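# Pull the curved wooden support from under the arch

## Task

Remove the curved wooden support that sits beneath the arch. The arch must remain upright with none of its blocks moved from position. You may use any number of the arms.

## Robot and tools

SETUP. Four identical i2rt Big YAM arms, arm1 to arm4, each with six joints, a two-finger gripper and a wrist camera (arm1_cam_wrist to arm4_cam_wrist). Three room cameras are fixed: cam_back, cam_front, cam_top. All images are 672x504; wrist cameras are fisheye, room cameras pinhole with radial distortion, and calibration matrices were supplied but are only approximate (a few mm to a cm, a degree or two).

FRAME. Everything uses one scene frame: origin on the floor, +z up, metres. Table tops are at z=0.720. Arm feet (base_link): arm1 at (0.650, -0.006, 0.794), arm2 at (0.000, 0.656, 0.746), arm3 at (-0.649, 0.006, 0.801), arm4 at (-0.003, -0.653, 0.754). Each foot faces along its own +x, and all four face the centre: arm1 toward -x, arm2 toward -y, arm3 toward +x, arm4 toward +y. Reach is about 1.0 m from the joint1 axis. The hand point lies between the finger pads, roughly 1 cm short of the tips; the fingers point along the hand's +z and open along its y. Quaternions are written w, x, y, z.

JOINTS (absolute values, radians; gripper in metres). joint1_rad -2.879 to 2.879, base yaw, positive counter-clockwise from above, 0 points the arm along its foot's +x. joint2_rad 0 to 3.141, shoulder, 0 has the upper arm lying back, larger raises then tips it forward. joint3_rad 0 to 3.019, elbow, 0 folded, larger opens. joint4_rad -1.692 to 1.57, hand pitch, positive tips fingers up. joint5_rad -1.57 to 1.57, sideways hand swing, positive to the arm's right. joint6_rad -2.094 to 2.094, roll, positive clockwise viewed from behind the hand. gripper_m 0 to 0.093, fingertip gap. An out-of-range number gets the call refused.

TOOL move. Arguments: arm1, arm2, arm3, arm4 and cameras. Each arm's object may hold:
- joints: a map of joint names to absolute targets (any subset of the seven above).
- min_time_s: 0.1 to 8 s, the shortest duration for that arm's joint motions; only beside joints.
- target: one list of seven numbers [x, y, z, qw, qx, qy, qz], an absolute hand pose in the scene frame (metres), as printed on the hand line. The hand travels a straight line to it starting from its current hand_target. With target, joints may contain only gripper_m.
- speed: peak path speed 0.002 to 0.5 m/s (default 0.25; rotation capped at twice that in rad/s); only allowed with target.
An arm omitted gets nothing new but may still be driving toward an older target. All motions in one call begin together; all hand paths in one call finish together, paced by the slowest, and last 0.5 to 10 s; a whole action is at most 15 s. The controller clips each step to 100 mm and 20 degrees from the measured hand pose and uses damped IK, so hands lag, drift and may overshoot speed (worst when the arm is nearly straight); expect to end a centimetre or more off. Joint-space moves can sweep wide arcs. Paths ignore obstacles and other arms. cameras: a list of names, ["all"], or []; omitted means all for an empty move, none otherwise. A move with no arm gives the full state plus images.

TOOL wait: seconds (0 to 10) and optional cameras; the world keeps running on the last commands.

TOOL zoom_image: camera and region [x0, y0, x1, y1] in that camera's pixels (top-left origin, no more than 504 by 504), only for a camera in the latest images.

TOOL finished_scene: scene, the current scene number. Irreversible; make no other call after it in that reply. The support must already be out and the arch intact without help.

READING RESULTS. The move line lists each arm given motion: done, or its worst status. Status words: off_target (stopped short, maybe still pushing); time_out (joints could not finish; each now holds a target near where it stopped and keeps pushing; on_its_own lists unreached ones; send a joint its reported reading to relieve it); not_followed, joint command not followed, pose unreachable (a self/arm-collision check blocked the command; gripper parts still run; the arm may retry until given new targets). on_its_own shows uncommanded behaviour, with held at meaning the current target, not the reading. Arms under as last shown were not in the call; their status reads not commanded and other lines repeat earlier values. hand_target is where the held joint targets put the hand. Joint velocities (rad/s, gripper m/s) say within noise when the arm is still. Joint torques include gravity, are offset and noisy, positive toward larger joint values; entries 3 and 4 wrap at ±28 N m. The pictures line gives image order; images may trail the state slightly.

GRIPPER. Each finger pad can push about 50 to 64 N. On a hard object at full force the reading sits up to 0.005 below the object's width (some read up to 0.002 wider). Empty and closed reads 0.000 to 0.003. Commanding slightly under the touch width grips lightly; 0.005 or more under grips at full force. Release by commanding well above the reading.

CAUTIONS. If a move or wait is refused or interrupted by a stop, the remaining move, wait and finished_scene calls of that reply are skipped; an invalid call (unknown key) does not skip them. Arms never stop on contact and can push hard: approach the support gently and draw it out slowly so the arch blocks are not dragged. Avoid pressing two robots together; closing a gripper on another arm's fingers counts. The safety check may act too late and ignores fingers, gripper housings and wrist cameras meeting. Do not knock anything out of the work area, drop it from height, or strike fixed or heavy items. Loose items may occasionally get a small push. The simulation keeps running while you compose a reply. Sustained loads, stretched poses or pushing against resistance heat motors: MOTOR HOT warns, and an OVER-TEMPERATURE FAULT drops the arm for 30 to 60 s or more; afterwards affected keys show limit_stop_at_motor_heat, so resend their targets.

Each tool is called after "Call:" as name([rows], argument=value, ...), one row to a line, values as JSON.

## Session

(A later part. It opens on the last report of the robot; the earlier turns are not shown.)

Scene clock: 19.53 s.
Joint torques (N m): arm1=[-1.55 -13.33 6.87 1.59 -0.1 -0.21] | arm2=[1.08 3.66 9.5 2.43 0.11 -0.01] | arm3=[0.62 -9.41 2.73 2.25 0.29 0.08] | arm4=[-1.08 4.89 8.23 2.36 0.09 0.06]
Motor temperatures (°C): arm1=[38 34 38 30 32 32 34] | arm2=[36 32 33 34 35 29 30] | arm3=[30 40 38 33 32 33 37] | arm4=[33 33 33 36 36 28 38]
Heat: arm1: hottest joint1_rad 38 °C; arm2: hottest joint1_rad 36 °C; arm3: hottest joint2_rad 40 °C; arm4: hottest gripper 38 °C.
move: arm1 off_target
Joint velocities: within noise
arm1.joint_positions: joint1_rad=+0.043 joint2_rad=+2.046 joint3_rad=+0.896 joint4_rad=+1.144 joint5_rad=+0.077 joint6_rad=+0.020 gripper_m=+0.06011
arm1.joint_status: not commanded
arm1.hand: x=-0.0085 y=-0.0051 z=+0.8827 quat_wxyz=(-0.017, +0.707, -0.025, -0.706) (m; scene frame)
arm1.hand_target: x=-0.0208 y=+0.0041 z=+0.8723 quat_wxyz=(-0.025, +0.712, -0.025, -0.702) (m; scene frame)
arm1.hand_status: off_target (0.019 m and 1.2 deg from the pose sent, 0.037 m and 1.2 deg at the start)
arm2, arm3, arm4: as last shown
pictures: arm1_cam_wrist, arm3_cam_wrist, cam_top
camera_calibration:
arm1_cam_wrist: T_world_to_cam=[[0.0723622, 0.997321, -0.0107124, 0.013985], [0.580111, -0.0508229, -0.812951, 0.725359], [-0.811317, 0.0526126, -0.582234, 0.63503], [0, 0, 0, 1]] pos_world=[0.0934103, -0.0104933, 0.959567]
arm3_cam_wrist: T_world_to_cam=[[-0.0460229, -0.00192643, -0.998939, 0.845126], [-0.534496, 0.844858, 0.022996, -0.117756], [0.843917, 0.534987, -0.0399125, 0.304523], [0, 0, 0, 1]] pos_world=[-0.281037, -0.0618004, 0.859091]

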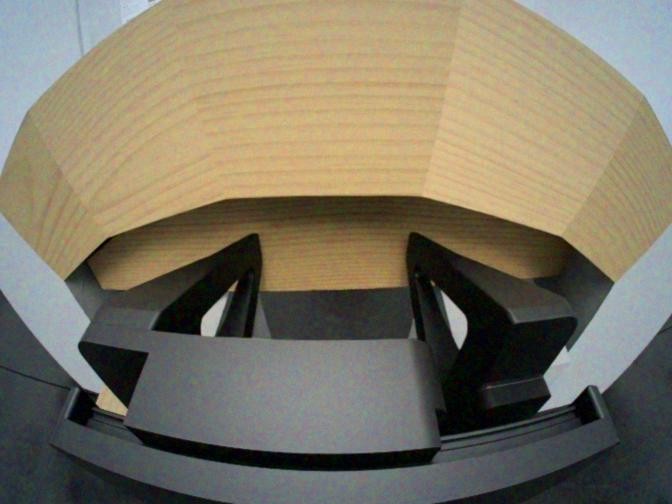

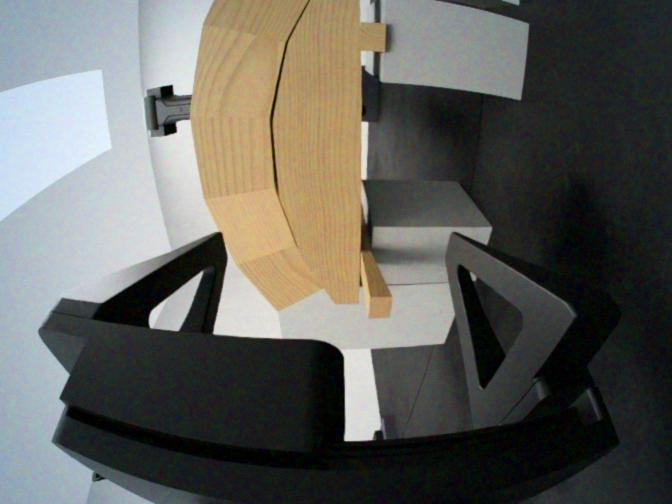

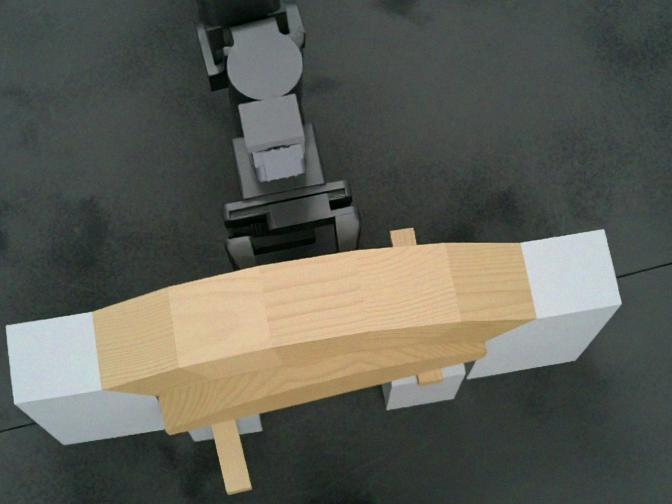

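Call:
move(arm3={"target":[-0.105,0.008,0.861,0.5,0.5,0.5,0.5],"speed":0.15}, cameras=["arm1_cam_wrist","arm3_cam_wrist","cam_back","cam_top"])

Scene clock: 21.70 s.
Joint torques (N m): arm1=[-1.61 -13.45 6.91 1.59 -0.09 -0.21] | arm2=[1.2 3.9 9.52 2.47 0.1 -0.01] | arm3=[-0.85 -11.16 4.7 0.95 0 0] | arm4=[-1.08 4.66 8.4 2.25 0.08 0.11]
Motor temperatures (°C): arm1=[38 34 38 30 32 32 34] | arm2=[36 32 33 34 35 29 30] | arm3=[30 40 37 33 32 32 37] | arm4=[33 33 33 36 35 28 38]
Heat: arm1: hottest joint1_rad 38 °C; arm2: hottest joint1_rad 36 °C; arm3: hottest joint2_rad 40 °C; arm4: hottest gripper 38 °C.
move: arm3 off_target
Joint velocities: within noise
arm1, arm2, arm4: as last shown
arm1.hand_target: x=-0.0208 y=+0.0041 z=+0.8722 quat_wxyz=(-0.025, +0.712, -0.025, -0.702) (m; scene frame)
arm3.joint_positions: joint1_rad=-0.025 joint2_rad=+2.002 joint3_rad=+0.554 joint4_rad=+1.466 joint5_rad=+0.009 joint6_rad=+1.575 gripper_m=+0.09308
arm3.joint_status: not commanded
arm3.hand: x=-0.1119 y=+0.0114 z=+0.8685 quat_wxyz=(-0.502, -0.496, -0.499, -0.503) (m; scene frame)
arm3.hand_target: x=-0.1053 y=+0.0080 z=+0.8612 quat_wxyz=(-0.500, -0.500, -0.500, -0.500) (m; scene frame)
arm3.hand_status: off_target (0.011 m and 0.7 deg from the pose sent, 0.070 m and 6.2 deg at the start)
pictures: arm1_cam_wrist, arm3_cam_wrist, cam_back, cam_top
camera_calibration:
arm1_cam_wrist: T_world_to_cam=[[0.0723622, 0.997321, -0.0107124, 0.013985], [0.580111, -0.0508229, -0.812951, 0.725359], [-0.811317, 0.0526126, -0.582234, 0.63503], [0, 0, 0, 1]] pos_world=[0.0934103, -0.0104933, 0.959567]
arm3_cam_wrist: T_world_to_cam=[[0.0248111, 0.00290908, -0.999688, 0.871894], [-0.61297, 0.790001, -0.0129143, -0.0644652], [0.789717, 0.613099, 0.0213839, 0.190618], [0, 0, 0, 1]] pos_world=[-0.211682, -0.0684764, 0.866713]

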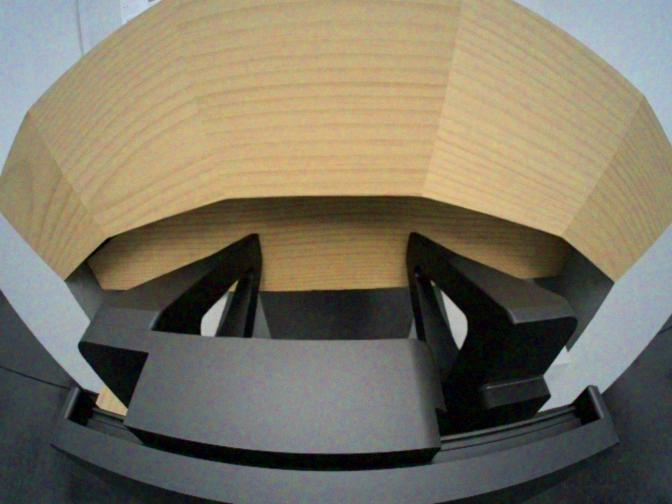

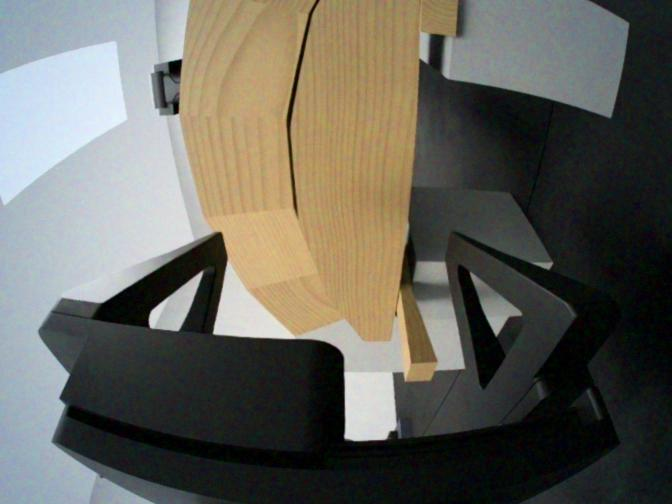

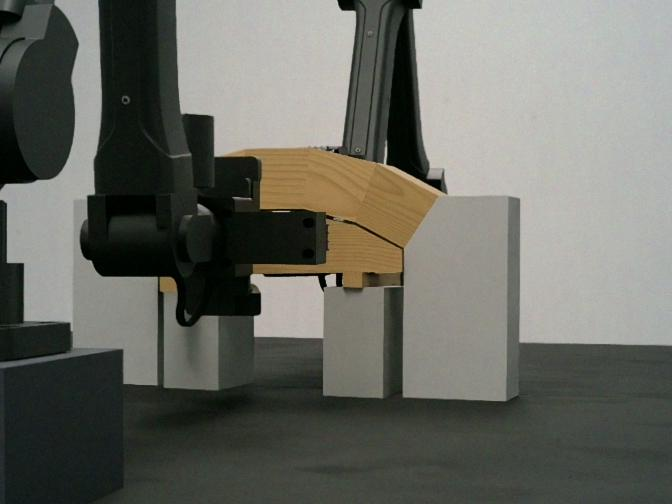

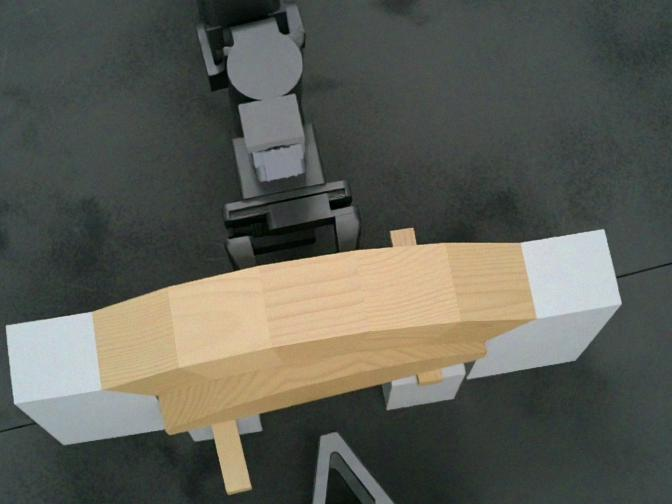

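Call:
move(arm3={"target":[-0.070,-0.003,0.851,0.5,0.5,0.5,0.5],"speed":0.08,"joints":{"gripper_m":0.084}}, cameras=["arm3_cam_wrist","cam_back","cam_top"])

Scene clock: 24.17 s.
Joint torques (N m): arm1=[-1.67 -13.22 6.93 1.59 -0.1 -0.21] | arm2=[1.2 3.84 9.5 2.52 0.1 -0.01] | arm3=[-1.03 -12.34 5.42 1.07 -0.02 0.01] | arm4=[-0.26 4.54 8.24 2.37 0.07 0.06]
Motor temperatures (°C): arm1=[37 34 39 30 32 31 33] | arm2=[36 32 33 34 35 29 30] | arm3=[30 40 37 33 32 32 37] | arm4=[33 33 34 36 35 28 38]
Heat: arm1: hottest joint3_rad 39 °C; arm2: hottest joint1_rad 36 °C; arm3: hottest joint2_rad 40 °C; arm4: hottest gripper 38 °C.
move: arm3 off_target
Joint velocities: within noise
arm1, arm2, arm4: as last shown
arm3.joint_positions: joint1_rad=-0.051 joint2_rad=+2.054 joint3_rad=+0.654 joint4_rad=+1.416 joint5_rad=-0.018 joint6_rad=+1.575 gripper_m=+0.08409
arm3.joint_status: all done
arm3.hand: x=-0.0778 y=+0.0019 z=+0.8586 quat_wxyz=(-0.501, -0.496, -0.500, -0.503) (m; scene frame)
arm3.hand_target: x=-0.0705 y=-0.0030 z=+0.8512 quat_wxyz=(-0.500, -0.500, -0.500, -0.500) (m; scene frame)
arm3.hand_status: off_target (0.012 m and 0.6 deg from the pose sent, 0.048 m and 0.7 deg at the start)
pictures: arm3_cam_wrist, cam_back, cam_top
camera_calibration:
arm3_cam_wrist: T_world_to_cam=[[0.0228037, 0.00246267, -0.999737, 0.86103], [-0.614185, 0.789069, -0.0120656, -0.036977], [0.788832, 0.614299, 0.0195062, 0.171309], [0, 0, 0, 1]] pos_world=[-0.177479, -0.0781779, 0.857016]

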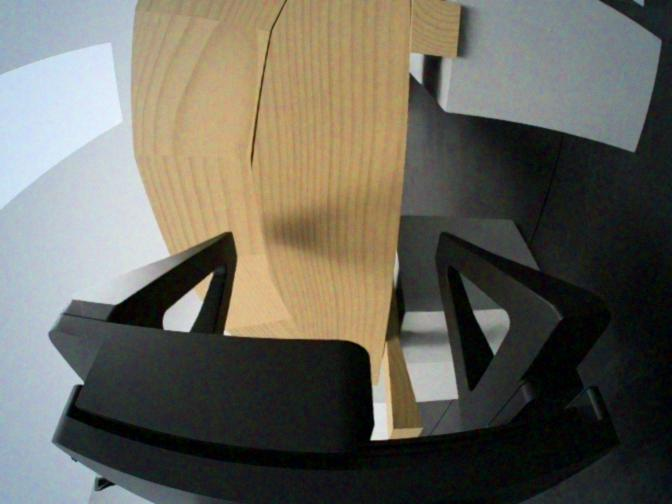

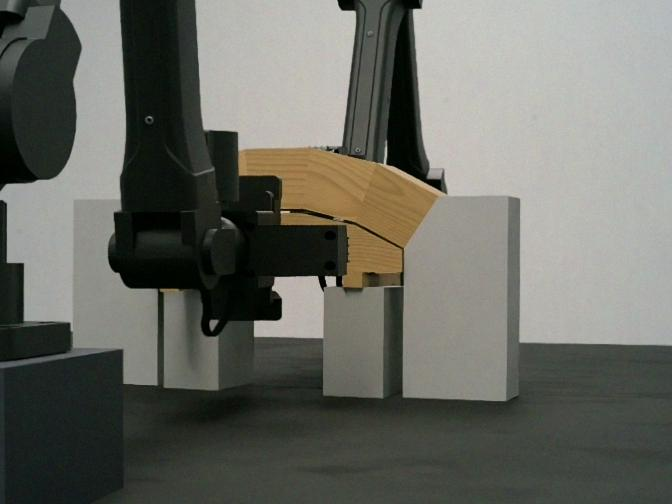

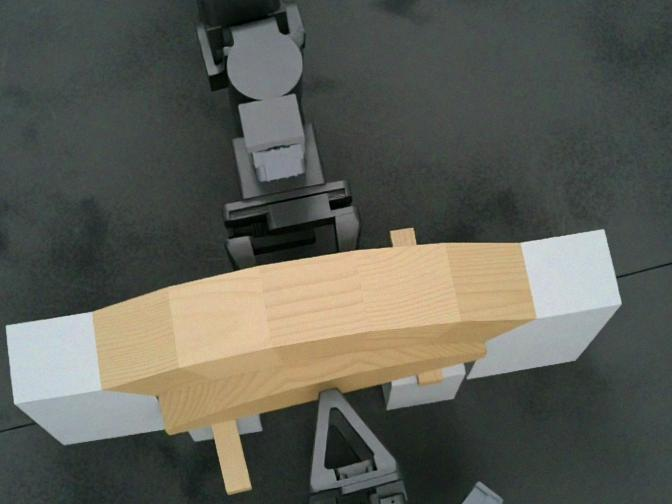

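Call:
move(arm3={"target":[-0.0595,-0.004,0.851,0.5,0.5,0.5,0.5],"speed":0.05,"joints":{"gripper_m":0.076}}, cameras=["arm3_cam_wrist","cam_back","cam_top"])

Call:
zoom_image(camera="cam_top", region=[280, 330, 400, 430])

Call:
zoom_image(camera="cam_back", region=[270, 180, 430, 310])

Scene clock: 25.70 s.
Joint torques (N m): arm1=[-1.44 -13.39 6.89 1.62 -0.1 -0.21] | arm2=[1.03 3.9 9.51 2.44 0.09 -0.01] | arm3=[-1.2 -12.57 5.72 1.06 -0.01 0.01] | arm4=[-1.2 4.54 8.29 2.25 0.06 0.07]
Motor temperatures (°C): arm1=[37 35 39 30 32 31 33] | arm2=[36 32 33 34 35 29 30] | arm3=[30 40 37 33 32 32 37] | arm4=[33 33 34 36 35 28 38]
Heat: arm1: hottest joint3_rad 39 °C; arm2: hottest joint1_rad 36 °C; arm3: hottest joint2_rad 40 °C; arm4: hottest gripper 38 °C.
move: arm3 off_target
Joint velocities: within noise
arm1: as last shown
arm2.joint_positions: joint1_rad=-0.491 joint2_rad=+0.571 joint3_rad=+1.396 joint4_rad=-1.145 joint5_rad=+0.158 joint6_rad=+0.378 gripper_m=+0.09396
arm2.joint_status: not commanded
arm2.hand: x=-0.1424 y=+0.4717 z=+1.3418 quat_wxyz=(-0.330, -0.780, -0.216, +0.486) (m; scene frame)
arm2.hand_target: x=-0.1404 y=+0.4751 z=+1.3501 quat_wxyz=(-0.336, -0.774, -0.213, +0.492) (m; scene frame)
arm2.hand_status: not commanded
arm3.joint_positions: joint1_rad=-0.051 joint2_rad=+2.060 joint3_rad=+0.683 joint4_rad=+1.393 joint5_rad=-0.020 joint6_rad=+1.575 gripper_m=+0.07608
arm3.joint_status: all done
arm3.hand: x=-0.0675 y=+0.0018 z=+0.8585 quat_wxyz=(-0.501, -0.495, -0.500, -0.503) (m; scene frame)
arm3.hand_target: x=-0.0600 y=-0.0041 z=+0.8512 quat_wxyz=(-0.500, -0.500, -0.500, -0.500) (m; scene frame)
arm3.hand_status: off_target (0.012 m and 0.7 deg from the pose sent, 0.021 m and 0.6 deg at the start)
arm4.joint_positions: joint1_rad=-0.377 joint2_rad=+0.615 joint3_rad=+1.493 joint4_rad=-1.274 joint5_rad=+0.157 joint6_rad=-0.616 gripper_m=+0.09396
arm4.joint_status: not commanded
arm4.hand: x=+0.0978 y=-0.4603 z=+1.3602 quat_wxyz=(-0.554, +0.623, -0.545, -0.090) (m; scene frame)
arm4.hand_target: x=+0.0963 y=-0.4637 z=+1.3683 quat_wxyz=(-0.562, +0.618, -0.542, -0.093) (m; scene frame)
arm4.hand_status: not commanded
pictures: arm3_cam_wrist, cam_back, cam_top
camera_calibration:
arm3_cam_wrist: T_world_to_cam=[[0.0224412, 0.00247108, -0.999745, 0.860741], [-0.61509, 0.788368, -0.0118583, -0.0308131], [0.788137, 0.615199, 0.0192119, 0.163433], [0, 0, 0, 1]] pos_world=[-0.167076, -0.0783787, 0.857016]

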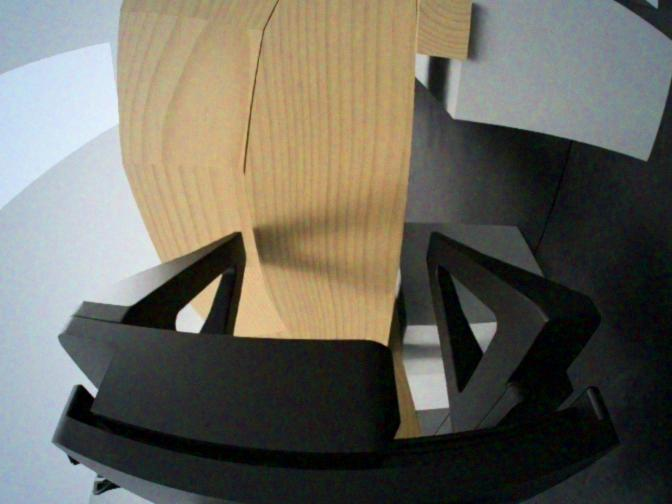

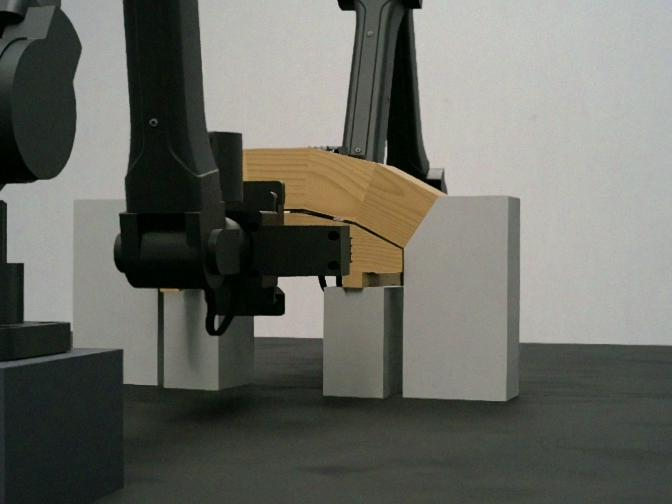

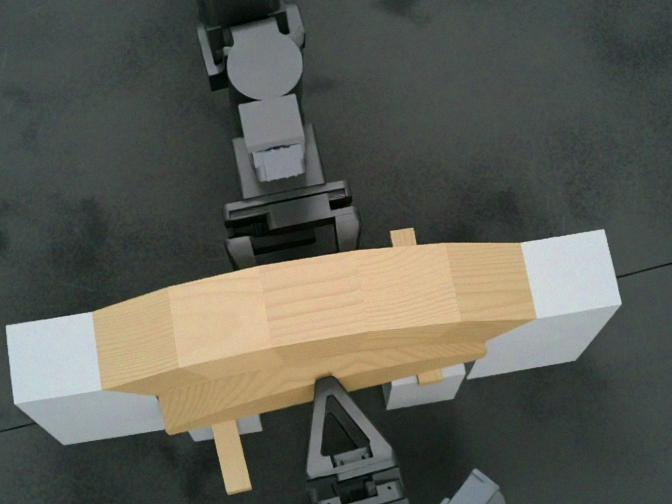

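Scaled by 4.200 from the camera's 672x504 image, which has a finer 960x720 frame.

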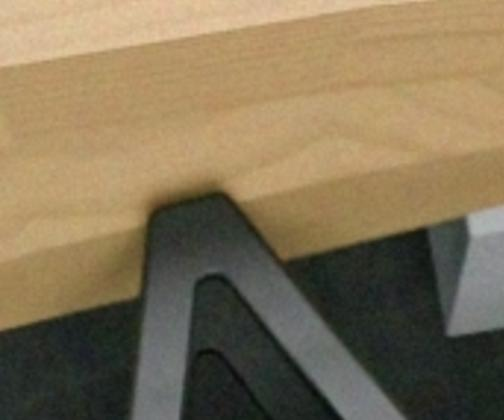

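Scaled by 3.150 from the camera's 672x504 image, which has a finer 960x720 frame.

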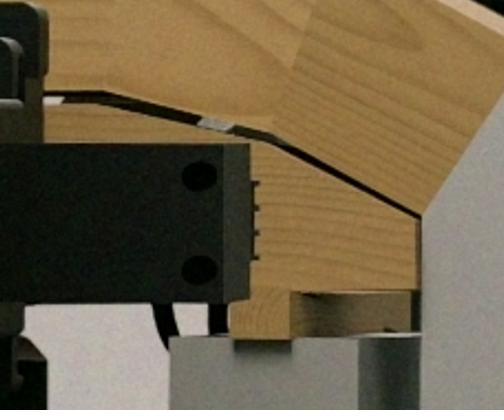

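Call:
move(arm1={"target":[-0.034,0.005,0.872,0.0497,-0.7104,0.0497,0.7004],"speed":0.05}, cameras=["arm1_cam_wrist","arm3_cam_wrist","cam_top"])

Call:
zoom_image(camera="cam_top", region=[280, 330, 400, 430])

Scene clock: 27.70 s.
Joint torques (N m): arm1=[0.09 -13.98 7.06 1.7 0.18 -0.21] | arm2=[1.08 3.84 9.48 2.44 0.09 -0.02] | arm3=[-1.14 -12.45 5.74 0.96 -0.02 0.02] | arm4=[-0.56 4.31 8.25 2.39 0.05 0.1]
Motor temperatures (°C): arm1=[37 35 39 30 32 31 33] | arm2=[36 32 34 34 35 29 30] | arm3=[30 40 38 33 32 32 37] | arm4=[33 33 34 36 35 28 37]
Heat: arm1: hottest joint3_rad 39 °C; arm2: hottest joint1_rad 36 °C; arm3: hottest joint2_rad 40 °C; arm4: hottest gripper 37 °C.
move: arm1 off_target
Joint velocities: within noise
arm1.joint_positions: joint1_rad=+0.043 joint2_rad=+2.064 joint3_rad=+0.938 joint4_rad=+1.116 joint5_rad=+0.161 joint6_rad=+0.020 gripper_m=+0.06011
arm1.joint_status: not commanded
arm1.hand: x=-0.0208 y=+0.0093 z=+0.8818 quat_wxyz=(-0.047, +0.706, -0.054, -0.704) (m; scene frame)
arm1.hand_target: x=-0.0330 y=+0.0049 z=+0.8722 quat_wxyz=(-0.050, +0.710, -0.050, -0.700) (m; scene frame)
arm1.hand_status: off_target (0.017 m and 0.9 deg from the pose sent, 0.029 m and 4.8 deg at the start)
arm2, arm3, arm4: as last shown
arm3.hand: x=-0.0675 y=+0.0018 z=+0.8584 quat_wxyz=(-0.501, -0.496, -0.500, -0.503) (m; scene frame)
arm3.hand_target: x=-0.0600 y=-0.0041 z=+0.8511 quat_wxyz=(-0.500, -0.500, -0.500, -0.500) (m; scene frame)
pictures: arm1_cam_wrist, arm3_cam_wrist, cam_top
camera_calibration:
arm1_cam_wrist: T_world_to_cam=[[0.156087, 0.987692, -0.0100609, 0.0019062], [0.57593, -0.099281, -0.811448, 0.731582], [-0.80246, 0.120862, -0.584338, 0.625176], [0, 0, 0, 1]] pos_world=[0.0800412, -0.0048107, 0.958974]
arm3_cam_wrist: T_world_to_cam=[[0.0220812, 0.00245361, -0.999753, 0.860587], [-0.615096, 0.788366, -0.0116506, -0.0309935], [0.788143, 0.615201, 0.0189173, 0.163689], [0, 0, 0, 1]] pos_world=[-0.167077, -0.0783788, 0.856917]

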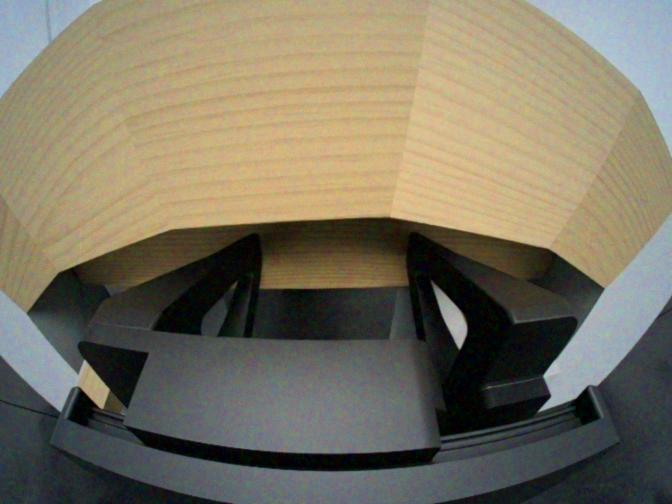

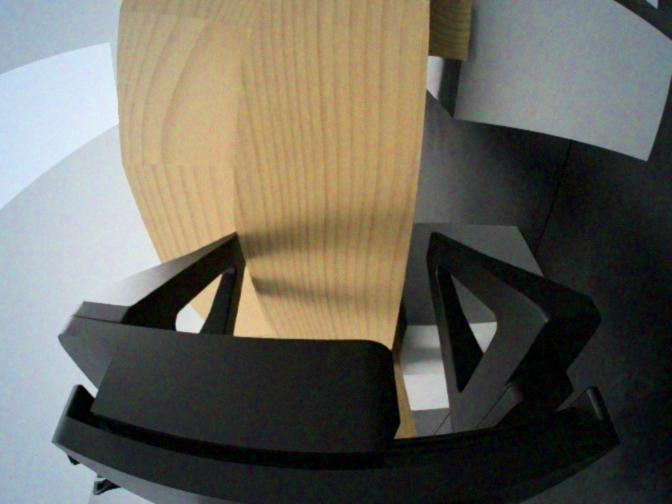

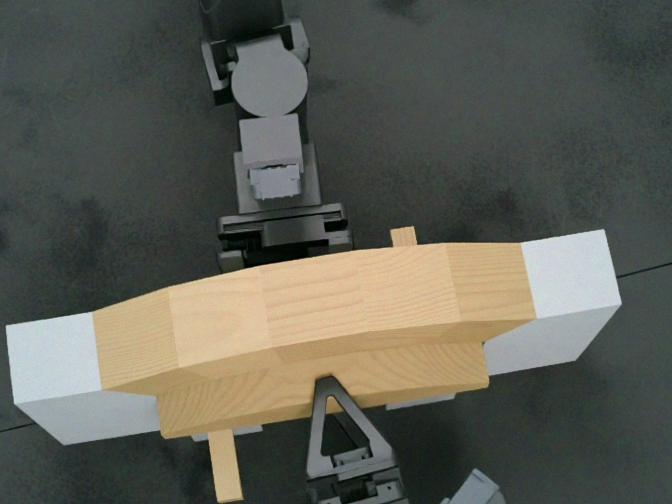

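Scaled by 4.200 from the camera's 672x504 image, which has a finer 960x720 frame.

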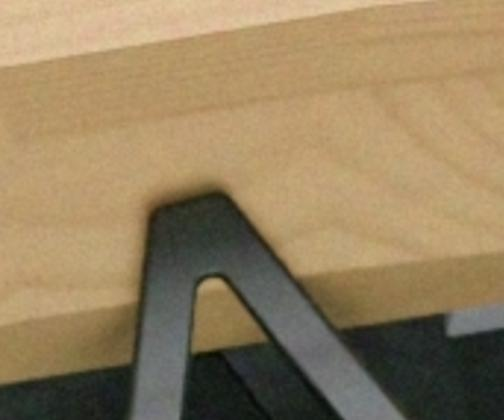

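Call:
move(arm3={"target":[-0.0595,-0.004,0.8545,0.5,0.5,0.5,0.5],"speed":0.05,"joints":{"gripper_m":0.066}}, cameras=["arm3_cam_wrist"])

Scene clock: 30.07 s.
Joint torques (N m): arm1=[0.15 -13.86 7.06 1.68 0.18 -0.21] | arm2=[1.14 3.78 9.54 2.47 0.11 -0.02] | arm3=[-1.03 -13.57 5.56 0.61 -0.01 0.02] | arm4=[-1.03 4.54 8.32 2.36 0.04 0.07]
Motor temperatures (°C): arm1=[37 35 39 30 32 31 33] | arm2=[36 32 34 34 35 29 30] | arm3=[30 40 38 33 32 32 37] | arm4=[33 33 34 36 35 28 37]
Heat: arm1: hottest joint3_rad 39 °C; arm2: hottest joint1_rad 36 °C; arm3: hottest joint2_rad 40 °C; arm4: hottest gripper 37 °C.
move: arm3 off_target
Joint velocities: within noise
arm1, arm2, arm4: as last shown
arm1.hand_target: x=-0.0330 y=+0.0049 z=+0.8723 quat_wxyz=(-0.050, +0.710, -0.050, -0.700) (m; scene frame)
arm3.joint_positions: joint1_rad=-0.051 joint2_rad=+2.060 joint3_rad=+0.683 joint4_rad=+1.392 joint5_rad=-0.020 joint6_rad=+1.575 gripper_m=+0.06610
arm3.joint_status: all done
arm3.hand: x=-0.0675 y=+0.0018 z=+0.8583 quat_wxyz=(-0.501, -0.496, -0.501, -0.503) (m; scene frame)
arm3.hand_target: x=-0.0598 y=-0.0041 z=+0.8547 quat_wxyz=(-0.500, -0.500, -0.500, -0.500) (m; scene frame)
arm3.hand_status: off_target (0.011 m and 0.6 deg from the pose sent, 0.011 m and 0.6 deg at the start)
pictures: arm3_cam_wrist
camera_calibration:
arm3_cam_wrist: T_world_to_cam=[[0.021301, 0.00250006, -0.99977, 0.860375], [-0.615108, 0.788364, -0.011134, -0.03144], [0.788155, 0.615203, 0.0183307, 0.164196], [0, 0, 0, 1]] pos_world=[-0.167078, -0.0783787, 0.856817]

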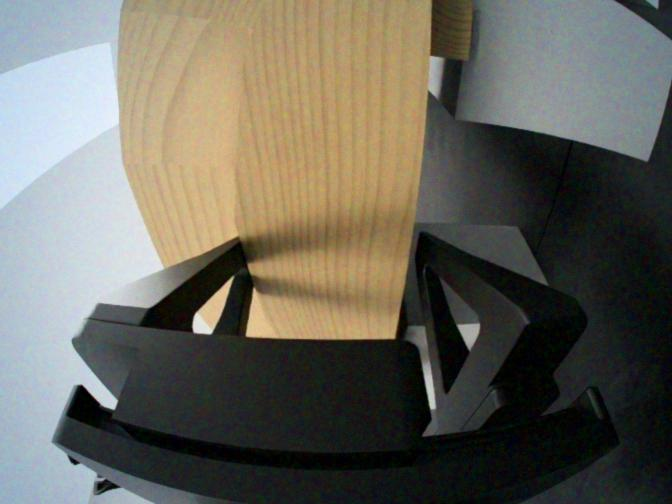

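Call:
move(arm3={"joints":{"gripper_m":0.056}}, cameras=["arm3_cam_wrist","cam_back","cam_top"])

Call:
zoom_image(camera="cam_back", region=[150, 180, 430, 310])

Scene clock: 30.80 s.
Joint torques (N m): arm1=[0.03 -13.98 7.08 1.7 0.18 -0.2] | arm2=[1.38 3.72 9.47 2.48 0.09 -0.02] | arm3=[-1.08 -13.33 5.42 0.57 -0.02 0.03] | arm4=[-1.44 4.84 8.16 2.18 0.06 0.11]
Motor temperatures (°C): arm1=[37 35 39 30 32 31 33] | arm2=[36 32 34 34 35 29 30] | arm3=[30 40 38 33 32 32 37] | arm4=[33 33 34 36 35 28 37]
Heat: arm1: hottest joint3_rad 39 °C; arm2: hottest joint1_rad 36 °C; arm3: hottest joint2_rad 40 °C; arm4: hottest gripper 37 °C.
move: arm3 done
Joint velocities: within noise
arm1, arm2, arm4: as last shown
arm3.joint_positions: joint1_rad=-0.051 joint2_rad=+2.057 joint3_rad=+0.685 joint4_rad=+1.393 joint5_rad=-0.020 joint6_rad=+1.573 gripper_m=+0.05756
arm3.joint_status: all done
arm3.hand: x=-0.0664 y=+0.0018 z=+0.8607 quat_wxyz=(-0.503, -0.494, -0.500, -0.504) (m; scene frame)
arm3.hand_target: x=-0.0598 y=-0.0041 z=+0.8545 quat_wxyz=(-0.500, -0.500, -0.500, -0.500) (m; scene frame)
arm3.hand_status: not commanded
pictures: arm3_cam_wrist, cam_back, cam_top
camera_calibration:
arm3_cam_wrist: T_world_to_cam=[[0.0270407, -0.000219451, -0.999634, 0.862978], [-0.615051, 0.788308, -0.0168106, -0.0258546], [0.788024, 0.61528, 0.0211814, 0.160825], [0, 0, 0, 1]] pos_world=[-0.165971, -0.0783817, 0.858821]

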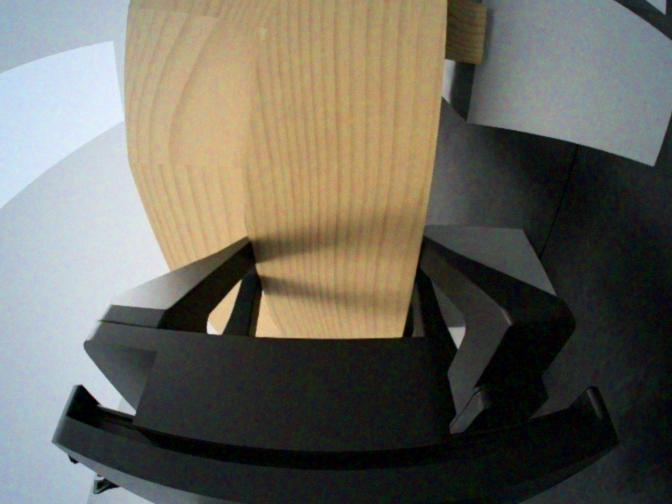

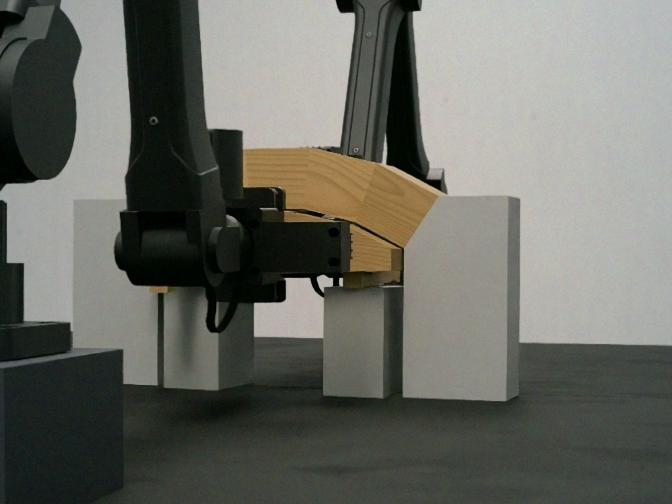

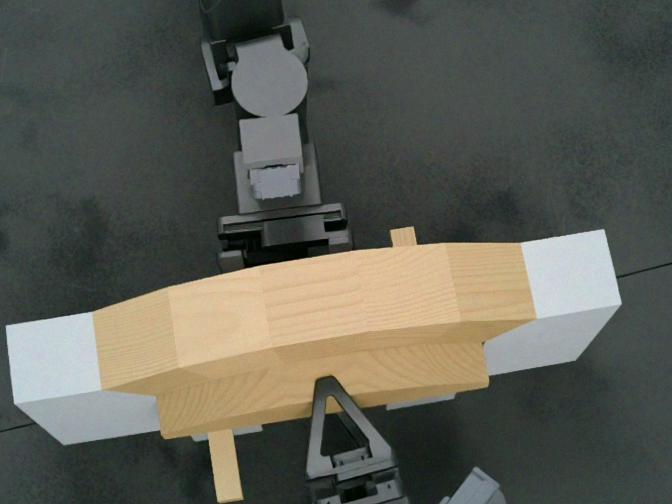

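Scaled by 1.800 from the camera's 672x504 image, which has a finer 960x720 frame.

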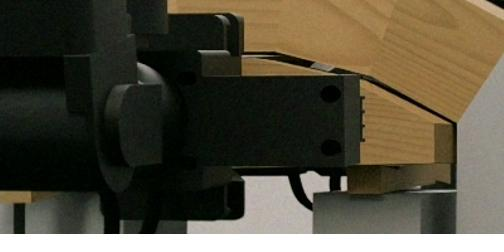

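Call:
move(arm3={"joints":{"gripper_m":0.048}})

Call:
move(arm3={"target":[-0.0598,-0.0041,0.859,0.5,0.5,0.5,0.5],"speed":0.03}, cameras=["arm1_cam_wrist","cam_front","cam_back","cam_top"])

Call:
zoom_image(camera="cam_back", region=[150, 180, 430, 310])

Scene clock: 34.87 s.
Joint torques (N m): arm1=[0.15 -13.92 7.06 1.66 0.17 -0.21] | arm2=[1.14 3.9 9.51 2.45 0.1 -0.02] | arm3=[-1.08 -13.27 5.41 0.58 -0.01 0.05] | arm4=[-1.2 4.19 8.17 2.25 0.03 0.05]
Motor temperatures (°C): arm1=[37 35 39 30 32 31 33] | arm2=[36 32 34 33 35 29 30] | arm3=[30 40 38 33 32 32 37] | arm4=[33 33 34 36 35 28 37]
Heat: arm1: hottest joint3_rad 39 °C; arm2: hottest joint1_rad 36 °C; arm3: hottest joint2_rad 40 °C; arm4: hottest gripper 37 °C.
move: arm3 off_target
Joint velocities: arm1=[within noise] | arm2=[within noise] | arm3=[within noise] | arm4=[-0.005 -0.044 0.002 -0.017 -0.007 -0.007 0]
arm1, arm2, arm4: as last shown
arm3.joint_positions: joint1_rad=-0.051 joint2_rad=+2.057 joint3_rad=+0.685 joint4_rad=+1.393 joint5_rad=-0.020 joint6_rad=+1.573 gripper_m=+0.05751
arm3.joint_status: gripper_m off_target (ended at +0.05751, target +0.04800)
arm3.hand: x=-0.0664 y=+0.0018 z=+0.8607 quat_wxyz=(-0.503, -0.494, -0.500, -0.504) (m; scene frame)
arm3.hand_target: x=-0.0598 y=-0.0041 z=+0.8545 quat_wxyz=(-0.500, -0.500, -0.500, -0.500) (m; scene frame)
arm3.hand_status: not commanded
pictures: none

Scene clock: 35.83 s.
Joint torques (N m): arm1=[0.09 -13.98 7.04 1.68 0.17 -0.2] | arm2=[1.03 3.78 9.58 2.52 0.1 -0.01] | arm3=[-0.97 -14.45 5.12 0.16 -0.02 0.05] | arm4=[-1.32 4.78 8.31 2.33 0.05 0.05]
Motor temperatures (°C): arm1=[37 35 39 30 32 31 33] | arm2=[36 32 34 33 35 29 30] | arm3=[30 40 38 33 32 32 37] | arm4=[33 33 34 36 35 28 37]
Heat: arm1: hottest joint3_rad 39 °C; arm2: hottest joint1_rad 36 °C; arm3: hottest joint2_rad 40 °C; arm4: hottest gripper 37 °C.
move: arm3 done
Joint velocities: within noise
arm1, arm2, arm4: as last shown
arm3.joint_positions: joint1_rad=-0.051 joint2_rad=+2.056 joint3_rad=+0.685 joint4_rad=+1.393 joint5_rad=-0.020 joint6_rad=+1.573 gripper_m=+0.05751
arm3.joint_status: not commanded
arm3.hand: x=-0.0664 y=+0.0019 z=+0.8613 quat_wxyz=(-0.503, -0.493, -0.500, -0.504) (m; scene frame)
arm3.hand_target: x=-0.0601 y=-0.0042 z=+0.8591 quat_wxyz=(-0.500, -0.500, -0.500, -0.500) (m; scene frame)
arm3.hand_status: done (0.009 m and 1.0 deg from the pose sent, 0.009 m and 0.9 deg at the start)
pictures: arm1_cam_wrist, cam_back, cam_front, cam_top
camera_calibration:
arm1_cam_wrist: T_world_to_cam=[[0.156087, 0.987692, -0.0100609, 0.0019062], [0.57593, -0.099281, -0.811448, 0.731582], [-0.80246, 0.120862, -0.584338, 0.625176], [0, 0, 0, 1]] pos_world=[0.0800412, -0.0048107, 0.958974]

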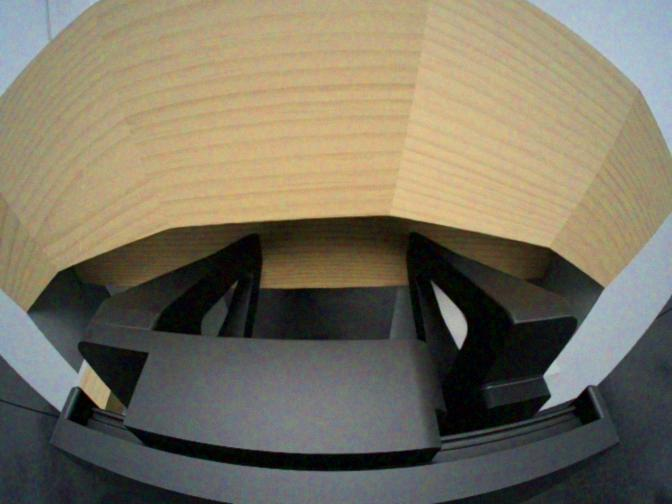

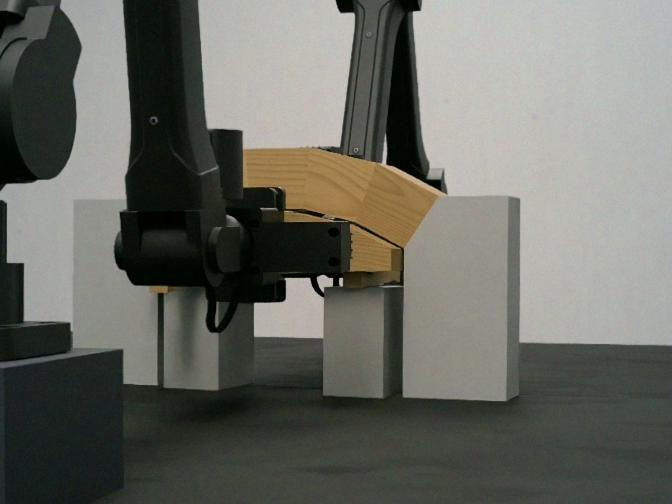

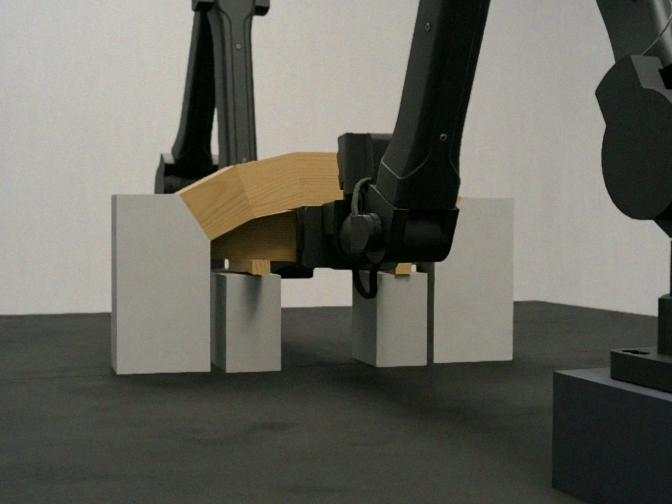

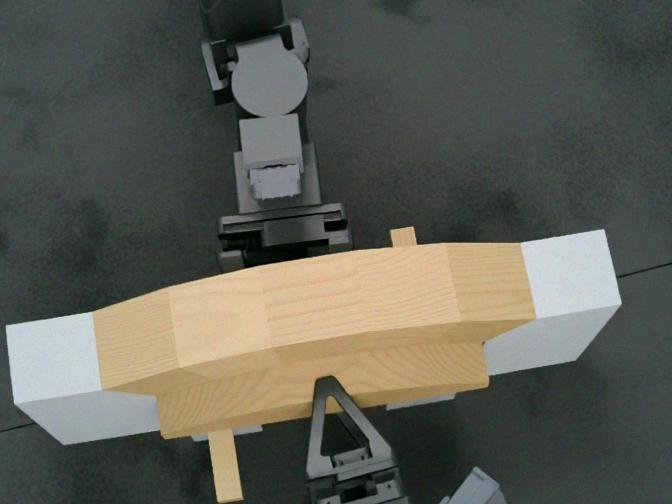

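Scaled by 1.800 from the camera's 672x504 image, which has a finer 960x720 frame.

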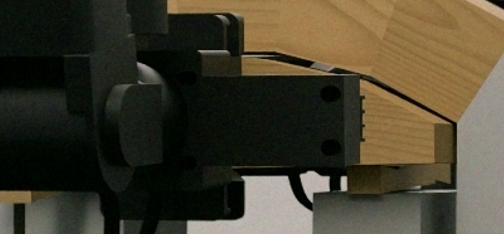

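Call:
move(arm3={"target":[-0.085,-0.0025,0.860,0.5,0.5,0.5,0.5],"speed":0.05}, cameras=["arm1_cam_wrist","arm3_cam_wrist","cam_front","cam_back","cam_top"])

Scene clock: 37.07 s.
Joint torques (N m): arm1=[0.15 -14.1 6.76 1.66 0.11 -0.2] | arm2=[1.08 3.78 9.48 2.51 0.11 -0.03] | arm3=[-0.91 -14.56 1.84 1.68 0.13 0.11] | arm4=[-1.2 4.84 8.35 2.33 0.11 0.1]
Motor temperatures (°C): arm1=[37 35 39 30 32 31 33] | arm2=[36 32 34 33 35 29 30] | arm3=[30 40 37 33 31 32 37] | arm4=[33 33 34 36 35 28 37]
Heat: arm1: hottest joint3_rad 39 °C; arm2: hottest joint1_rad 36 °C; arm3: hottest joint2_rad 40 °C; arm4: hottest gripper 37 °C.
move: arm3 done
Joint velocities: within noise
arm1.joint_positions: joint1_rad=+0.043 joint2_rad=+2.065 joint3_rad=+0.943 joint4_rad=+1.116 joint5_rad=+0.163 joint6_rad=+0.020 gripper_m=+0.06011
arm1.joint_status: not commanded
arm1.hand: x=-0.0223 y=+0.0095 z=+0.8832 quat_wxyz=(-0.047, +0.705, -0.055, -0.705) (m; scene frame)
arm1.hand_target: x=-0.0329 y=+0.0049 z=+0.8722 quat_wxyz=(-0.050, +0.710, -0.050, -0.700) (m; scene frame)
arm1.hand_status: not commanded
arm2, arm4: as last shown
arm3.joint_positions: joint1_rad=-0.051 joint2_rad=+2.044 joint3_rad=+0.650 joint4_rad=+1.407 joint5_rad=-0.021 joint6_rad=+1.567 gripper_m=+0.05749
arm3.joint_status: not commanded
arm3.hand: x=-0.0788 y=+0.0021 z=+0.8602 quat_wxyz=(-0.502, -0.494, -0.504, -0.500) (m; scene frame)
arm3.hand_target: x=-0.0849 y=-0.0025 z=+0.8599 quat_wxyz=(-0.500, -0.500, -0.500, -0.500) (m; scene frame)
arm3.hand_status: done (0.008 m and 0.8 deg from the pose sent, 0.019 m and 1.0 deg at the start)
pictures: arm1_cam_wrist, arm3_cam_wrist, cam_back, cam_front, cam_top
camera_calibration:
arm1_cam_wrist: T_world_to_cam=[[0.157909, 0.987396, -0.0106791, 0.00235906], [0.572628, -0.100377, -0.813647, 0.735462], [-0.804464, 0.122367, -0.581261, 0.62198], [0, 0, 0, 1]] pos_world=[0.0788416, -0.00461548, 0.959964]
arm3_cam_wrist: T_world_to_cam=[[0.0187077, -0.00624148, -0.999806, 0.862426], [-0.615978, 0.787592, -0.0164425, -0.0341764], [0.787541, 0.616166, 0.0108894, 0.179154], [0, 0, 0, 1]] pos_world=[-0.178277, -0.0780888, 0.859745]

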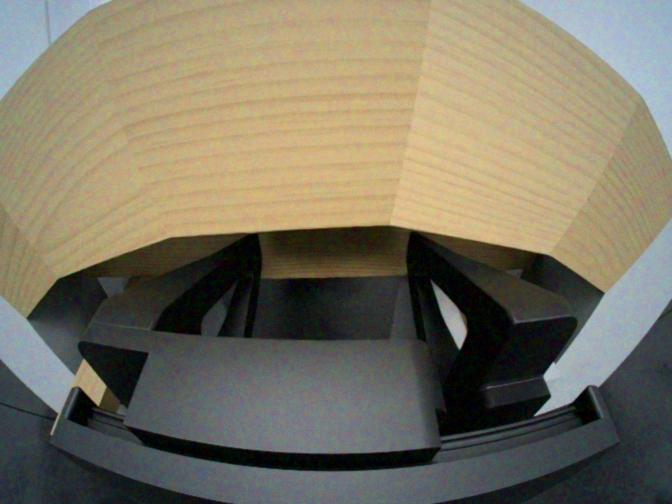

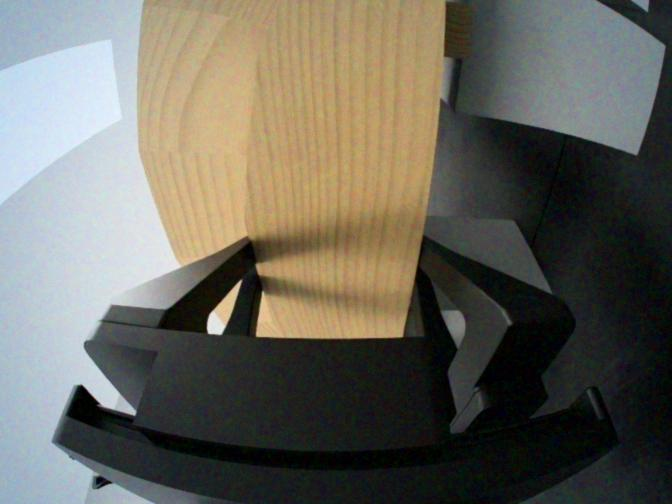

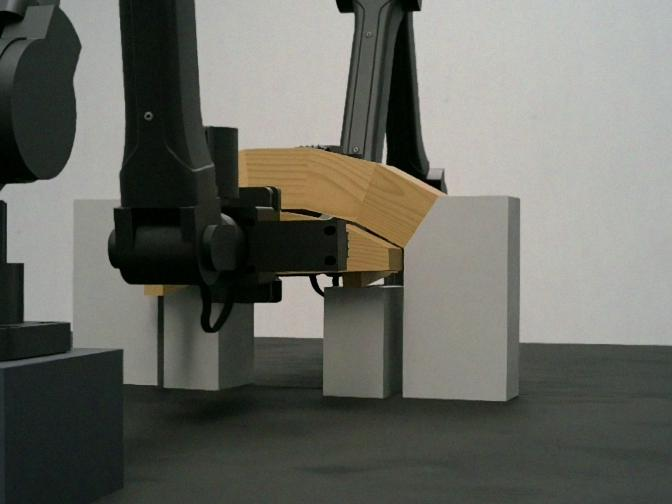

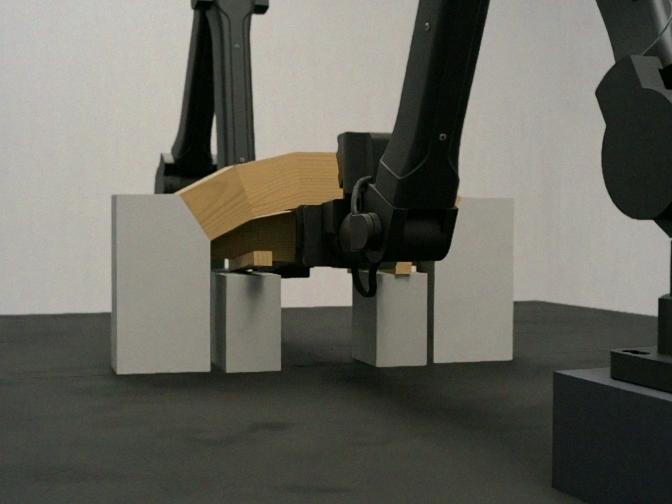

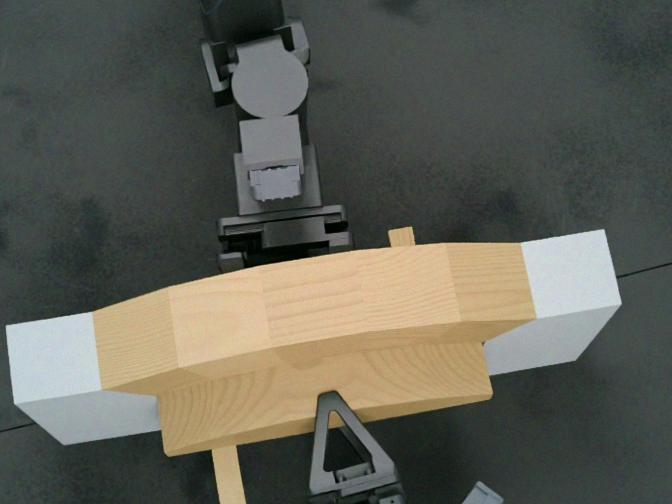

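Call:
move(arm3={"target":[-0.10,-0.0015,0.8635,0.5,0.5,0.5,0.5],"speed":0.05}, cameras=["arm1_cam_wrist","cam_back","cam_top"])

Call:
zoom_image(camera="cam_back", region=[130, 180, 430, 310])

Scene clock: 38.33 s.
Joint torques (N m): arm1=[0.03 -14.1 6.72 1.65 0.11 -0.21] | arm2=[1.2 3.6 9.48 2.51 0.1 0] | arm3=[-0.73 -14.45 1.66 1.8 0.22 0.23] | arm4=[-1.08 4.31 8.17 2.17 0.05 0.07]
Motor temperatures (°C): arm1=[37 35 39 30 32 31 33] | arm2=[36 32 34 33 35 29 30] | arm3=[30 40 37 33 31 32 37] | arm4=[33 33 34 36 35 28 37]
Heat: arm1: hottest joint3_rad 39 °C; arm2: hottest joint1_rad 36 °C; arm3: hottest joint2_rad 40 °C; arm4: hottest gripper 37 °C.
move: arm3 done
Joint velocities: within noise
arm1, arm2, arm4: as last shown
arm3.joint_positions: joint1_rad=-0.051 joint2_rad=+2.027 joint3_rad=+0.605 joint4_rad=+1.426 joint5_rad=-0.021 joint6_rad=+1.556 gripper_m=+0.05749
arm3.joint_status: not commanded
arm3.hand: x=-0.0946 y=+0.0023 z=+0.8601 quat_wxyz=(-0.502, -0.494, -0.508, -0.496) (m; scene frame)
arm3.hand_target: x=-0.0998 y=-0.0015 z=+0.8635 quat_wxyz=(-0.500, -0.500, -0.500, -0.500) (m; scene frame)
arm3.hand_status: done (0.007 m and 1.3 deg from the pose sent, 0.022 m and 0.9 deg at the start)
pictures: arm1_cam_wrist, cam_back, cam_top
camera_calibration:
arm1_cam_wrist: T_world_to_cam=[[0.157909, 0.987396, -0.0106791, 0.00235906], [0.572628, -0.100377, -0.813647, 0.735462], [-0.804464, 0.122367, -0.581261, 0.62198], [0, 0, 0, 1]] pos_world=[0.0788416, -0.00461548, 0.959964]

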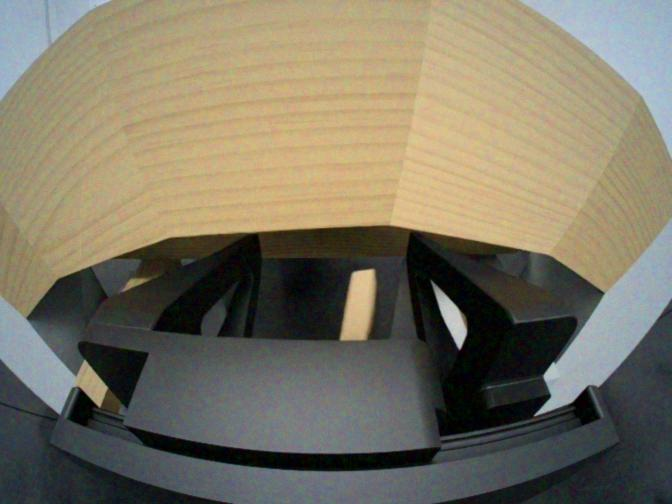

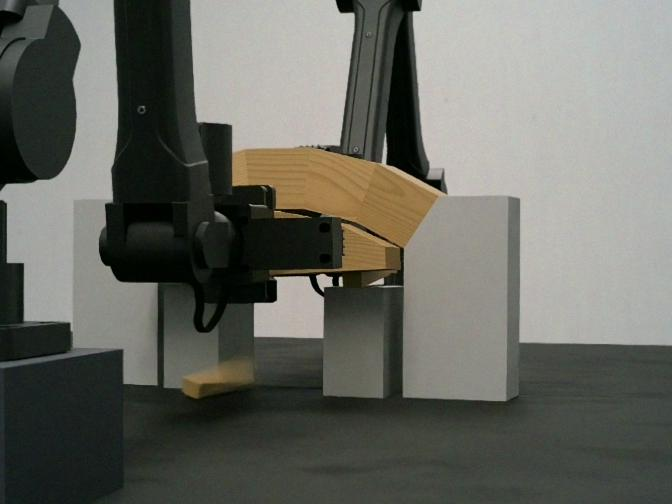

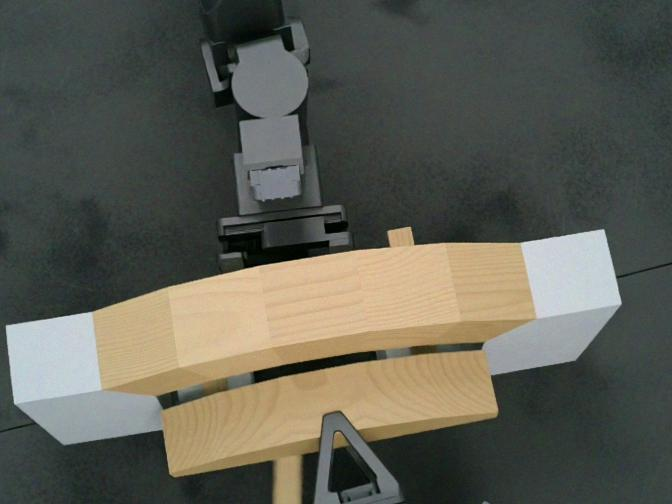

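Scaled by 1.680 from the camera's 672x504 image, which has a finer 960x720 frame.

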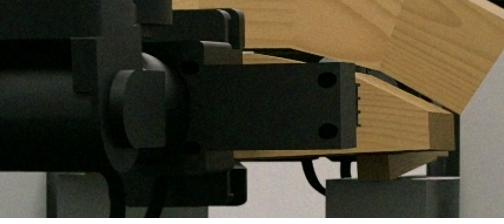

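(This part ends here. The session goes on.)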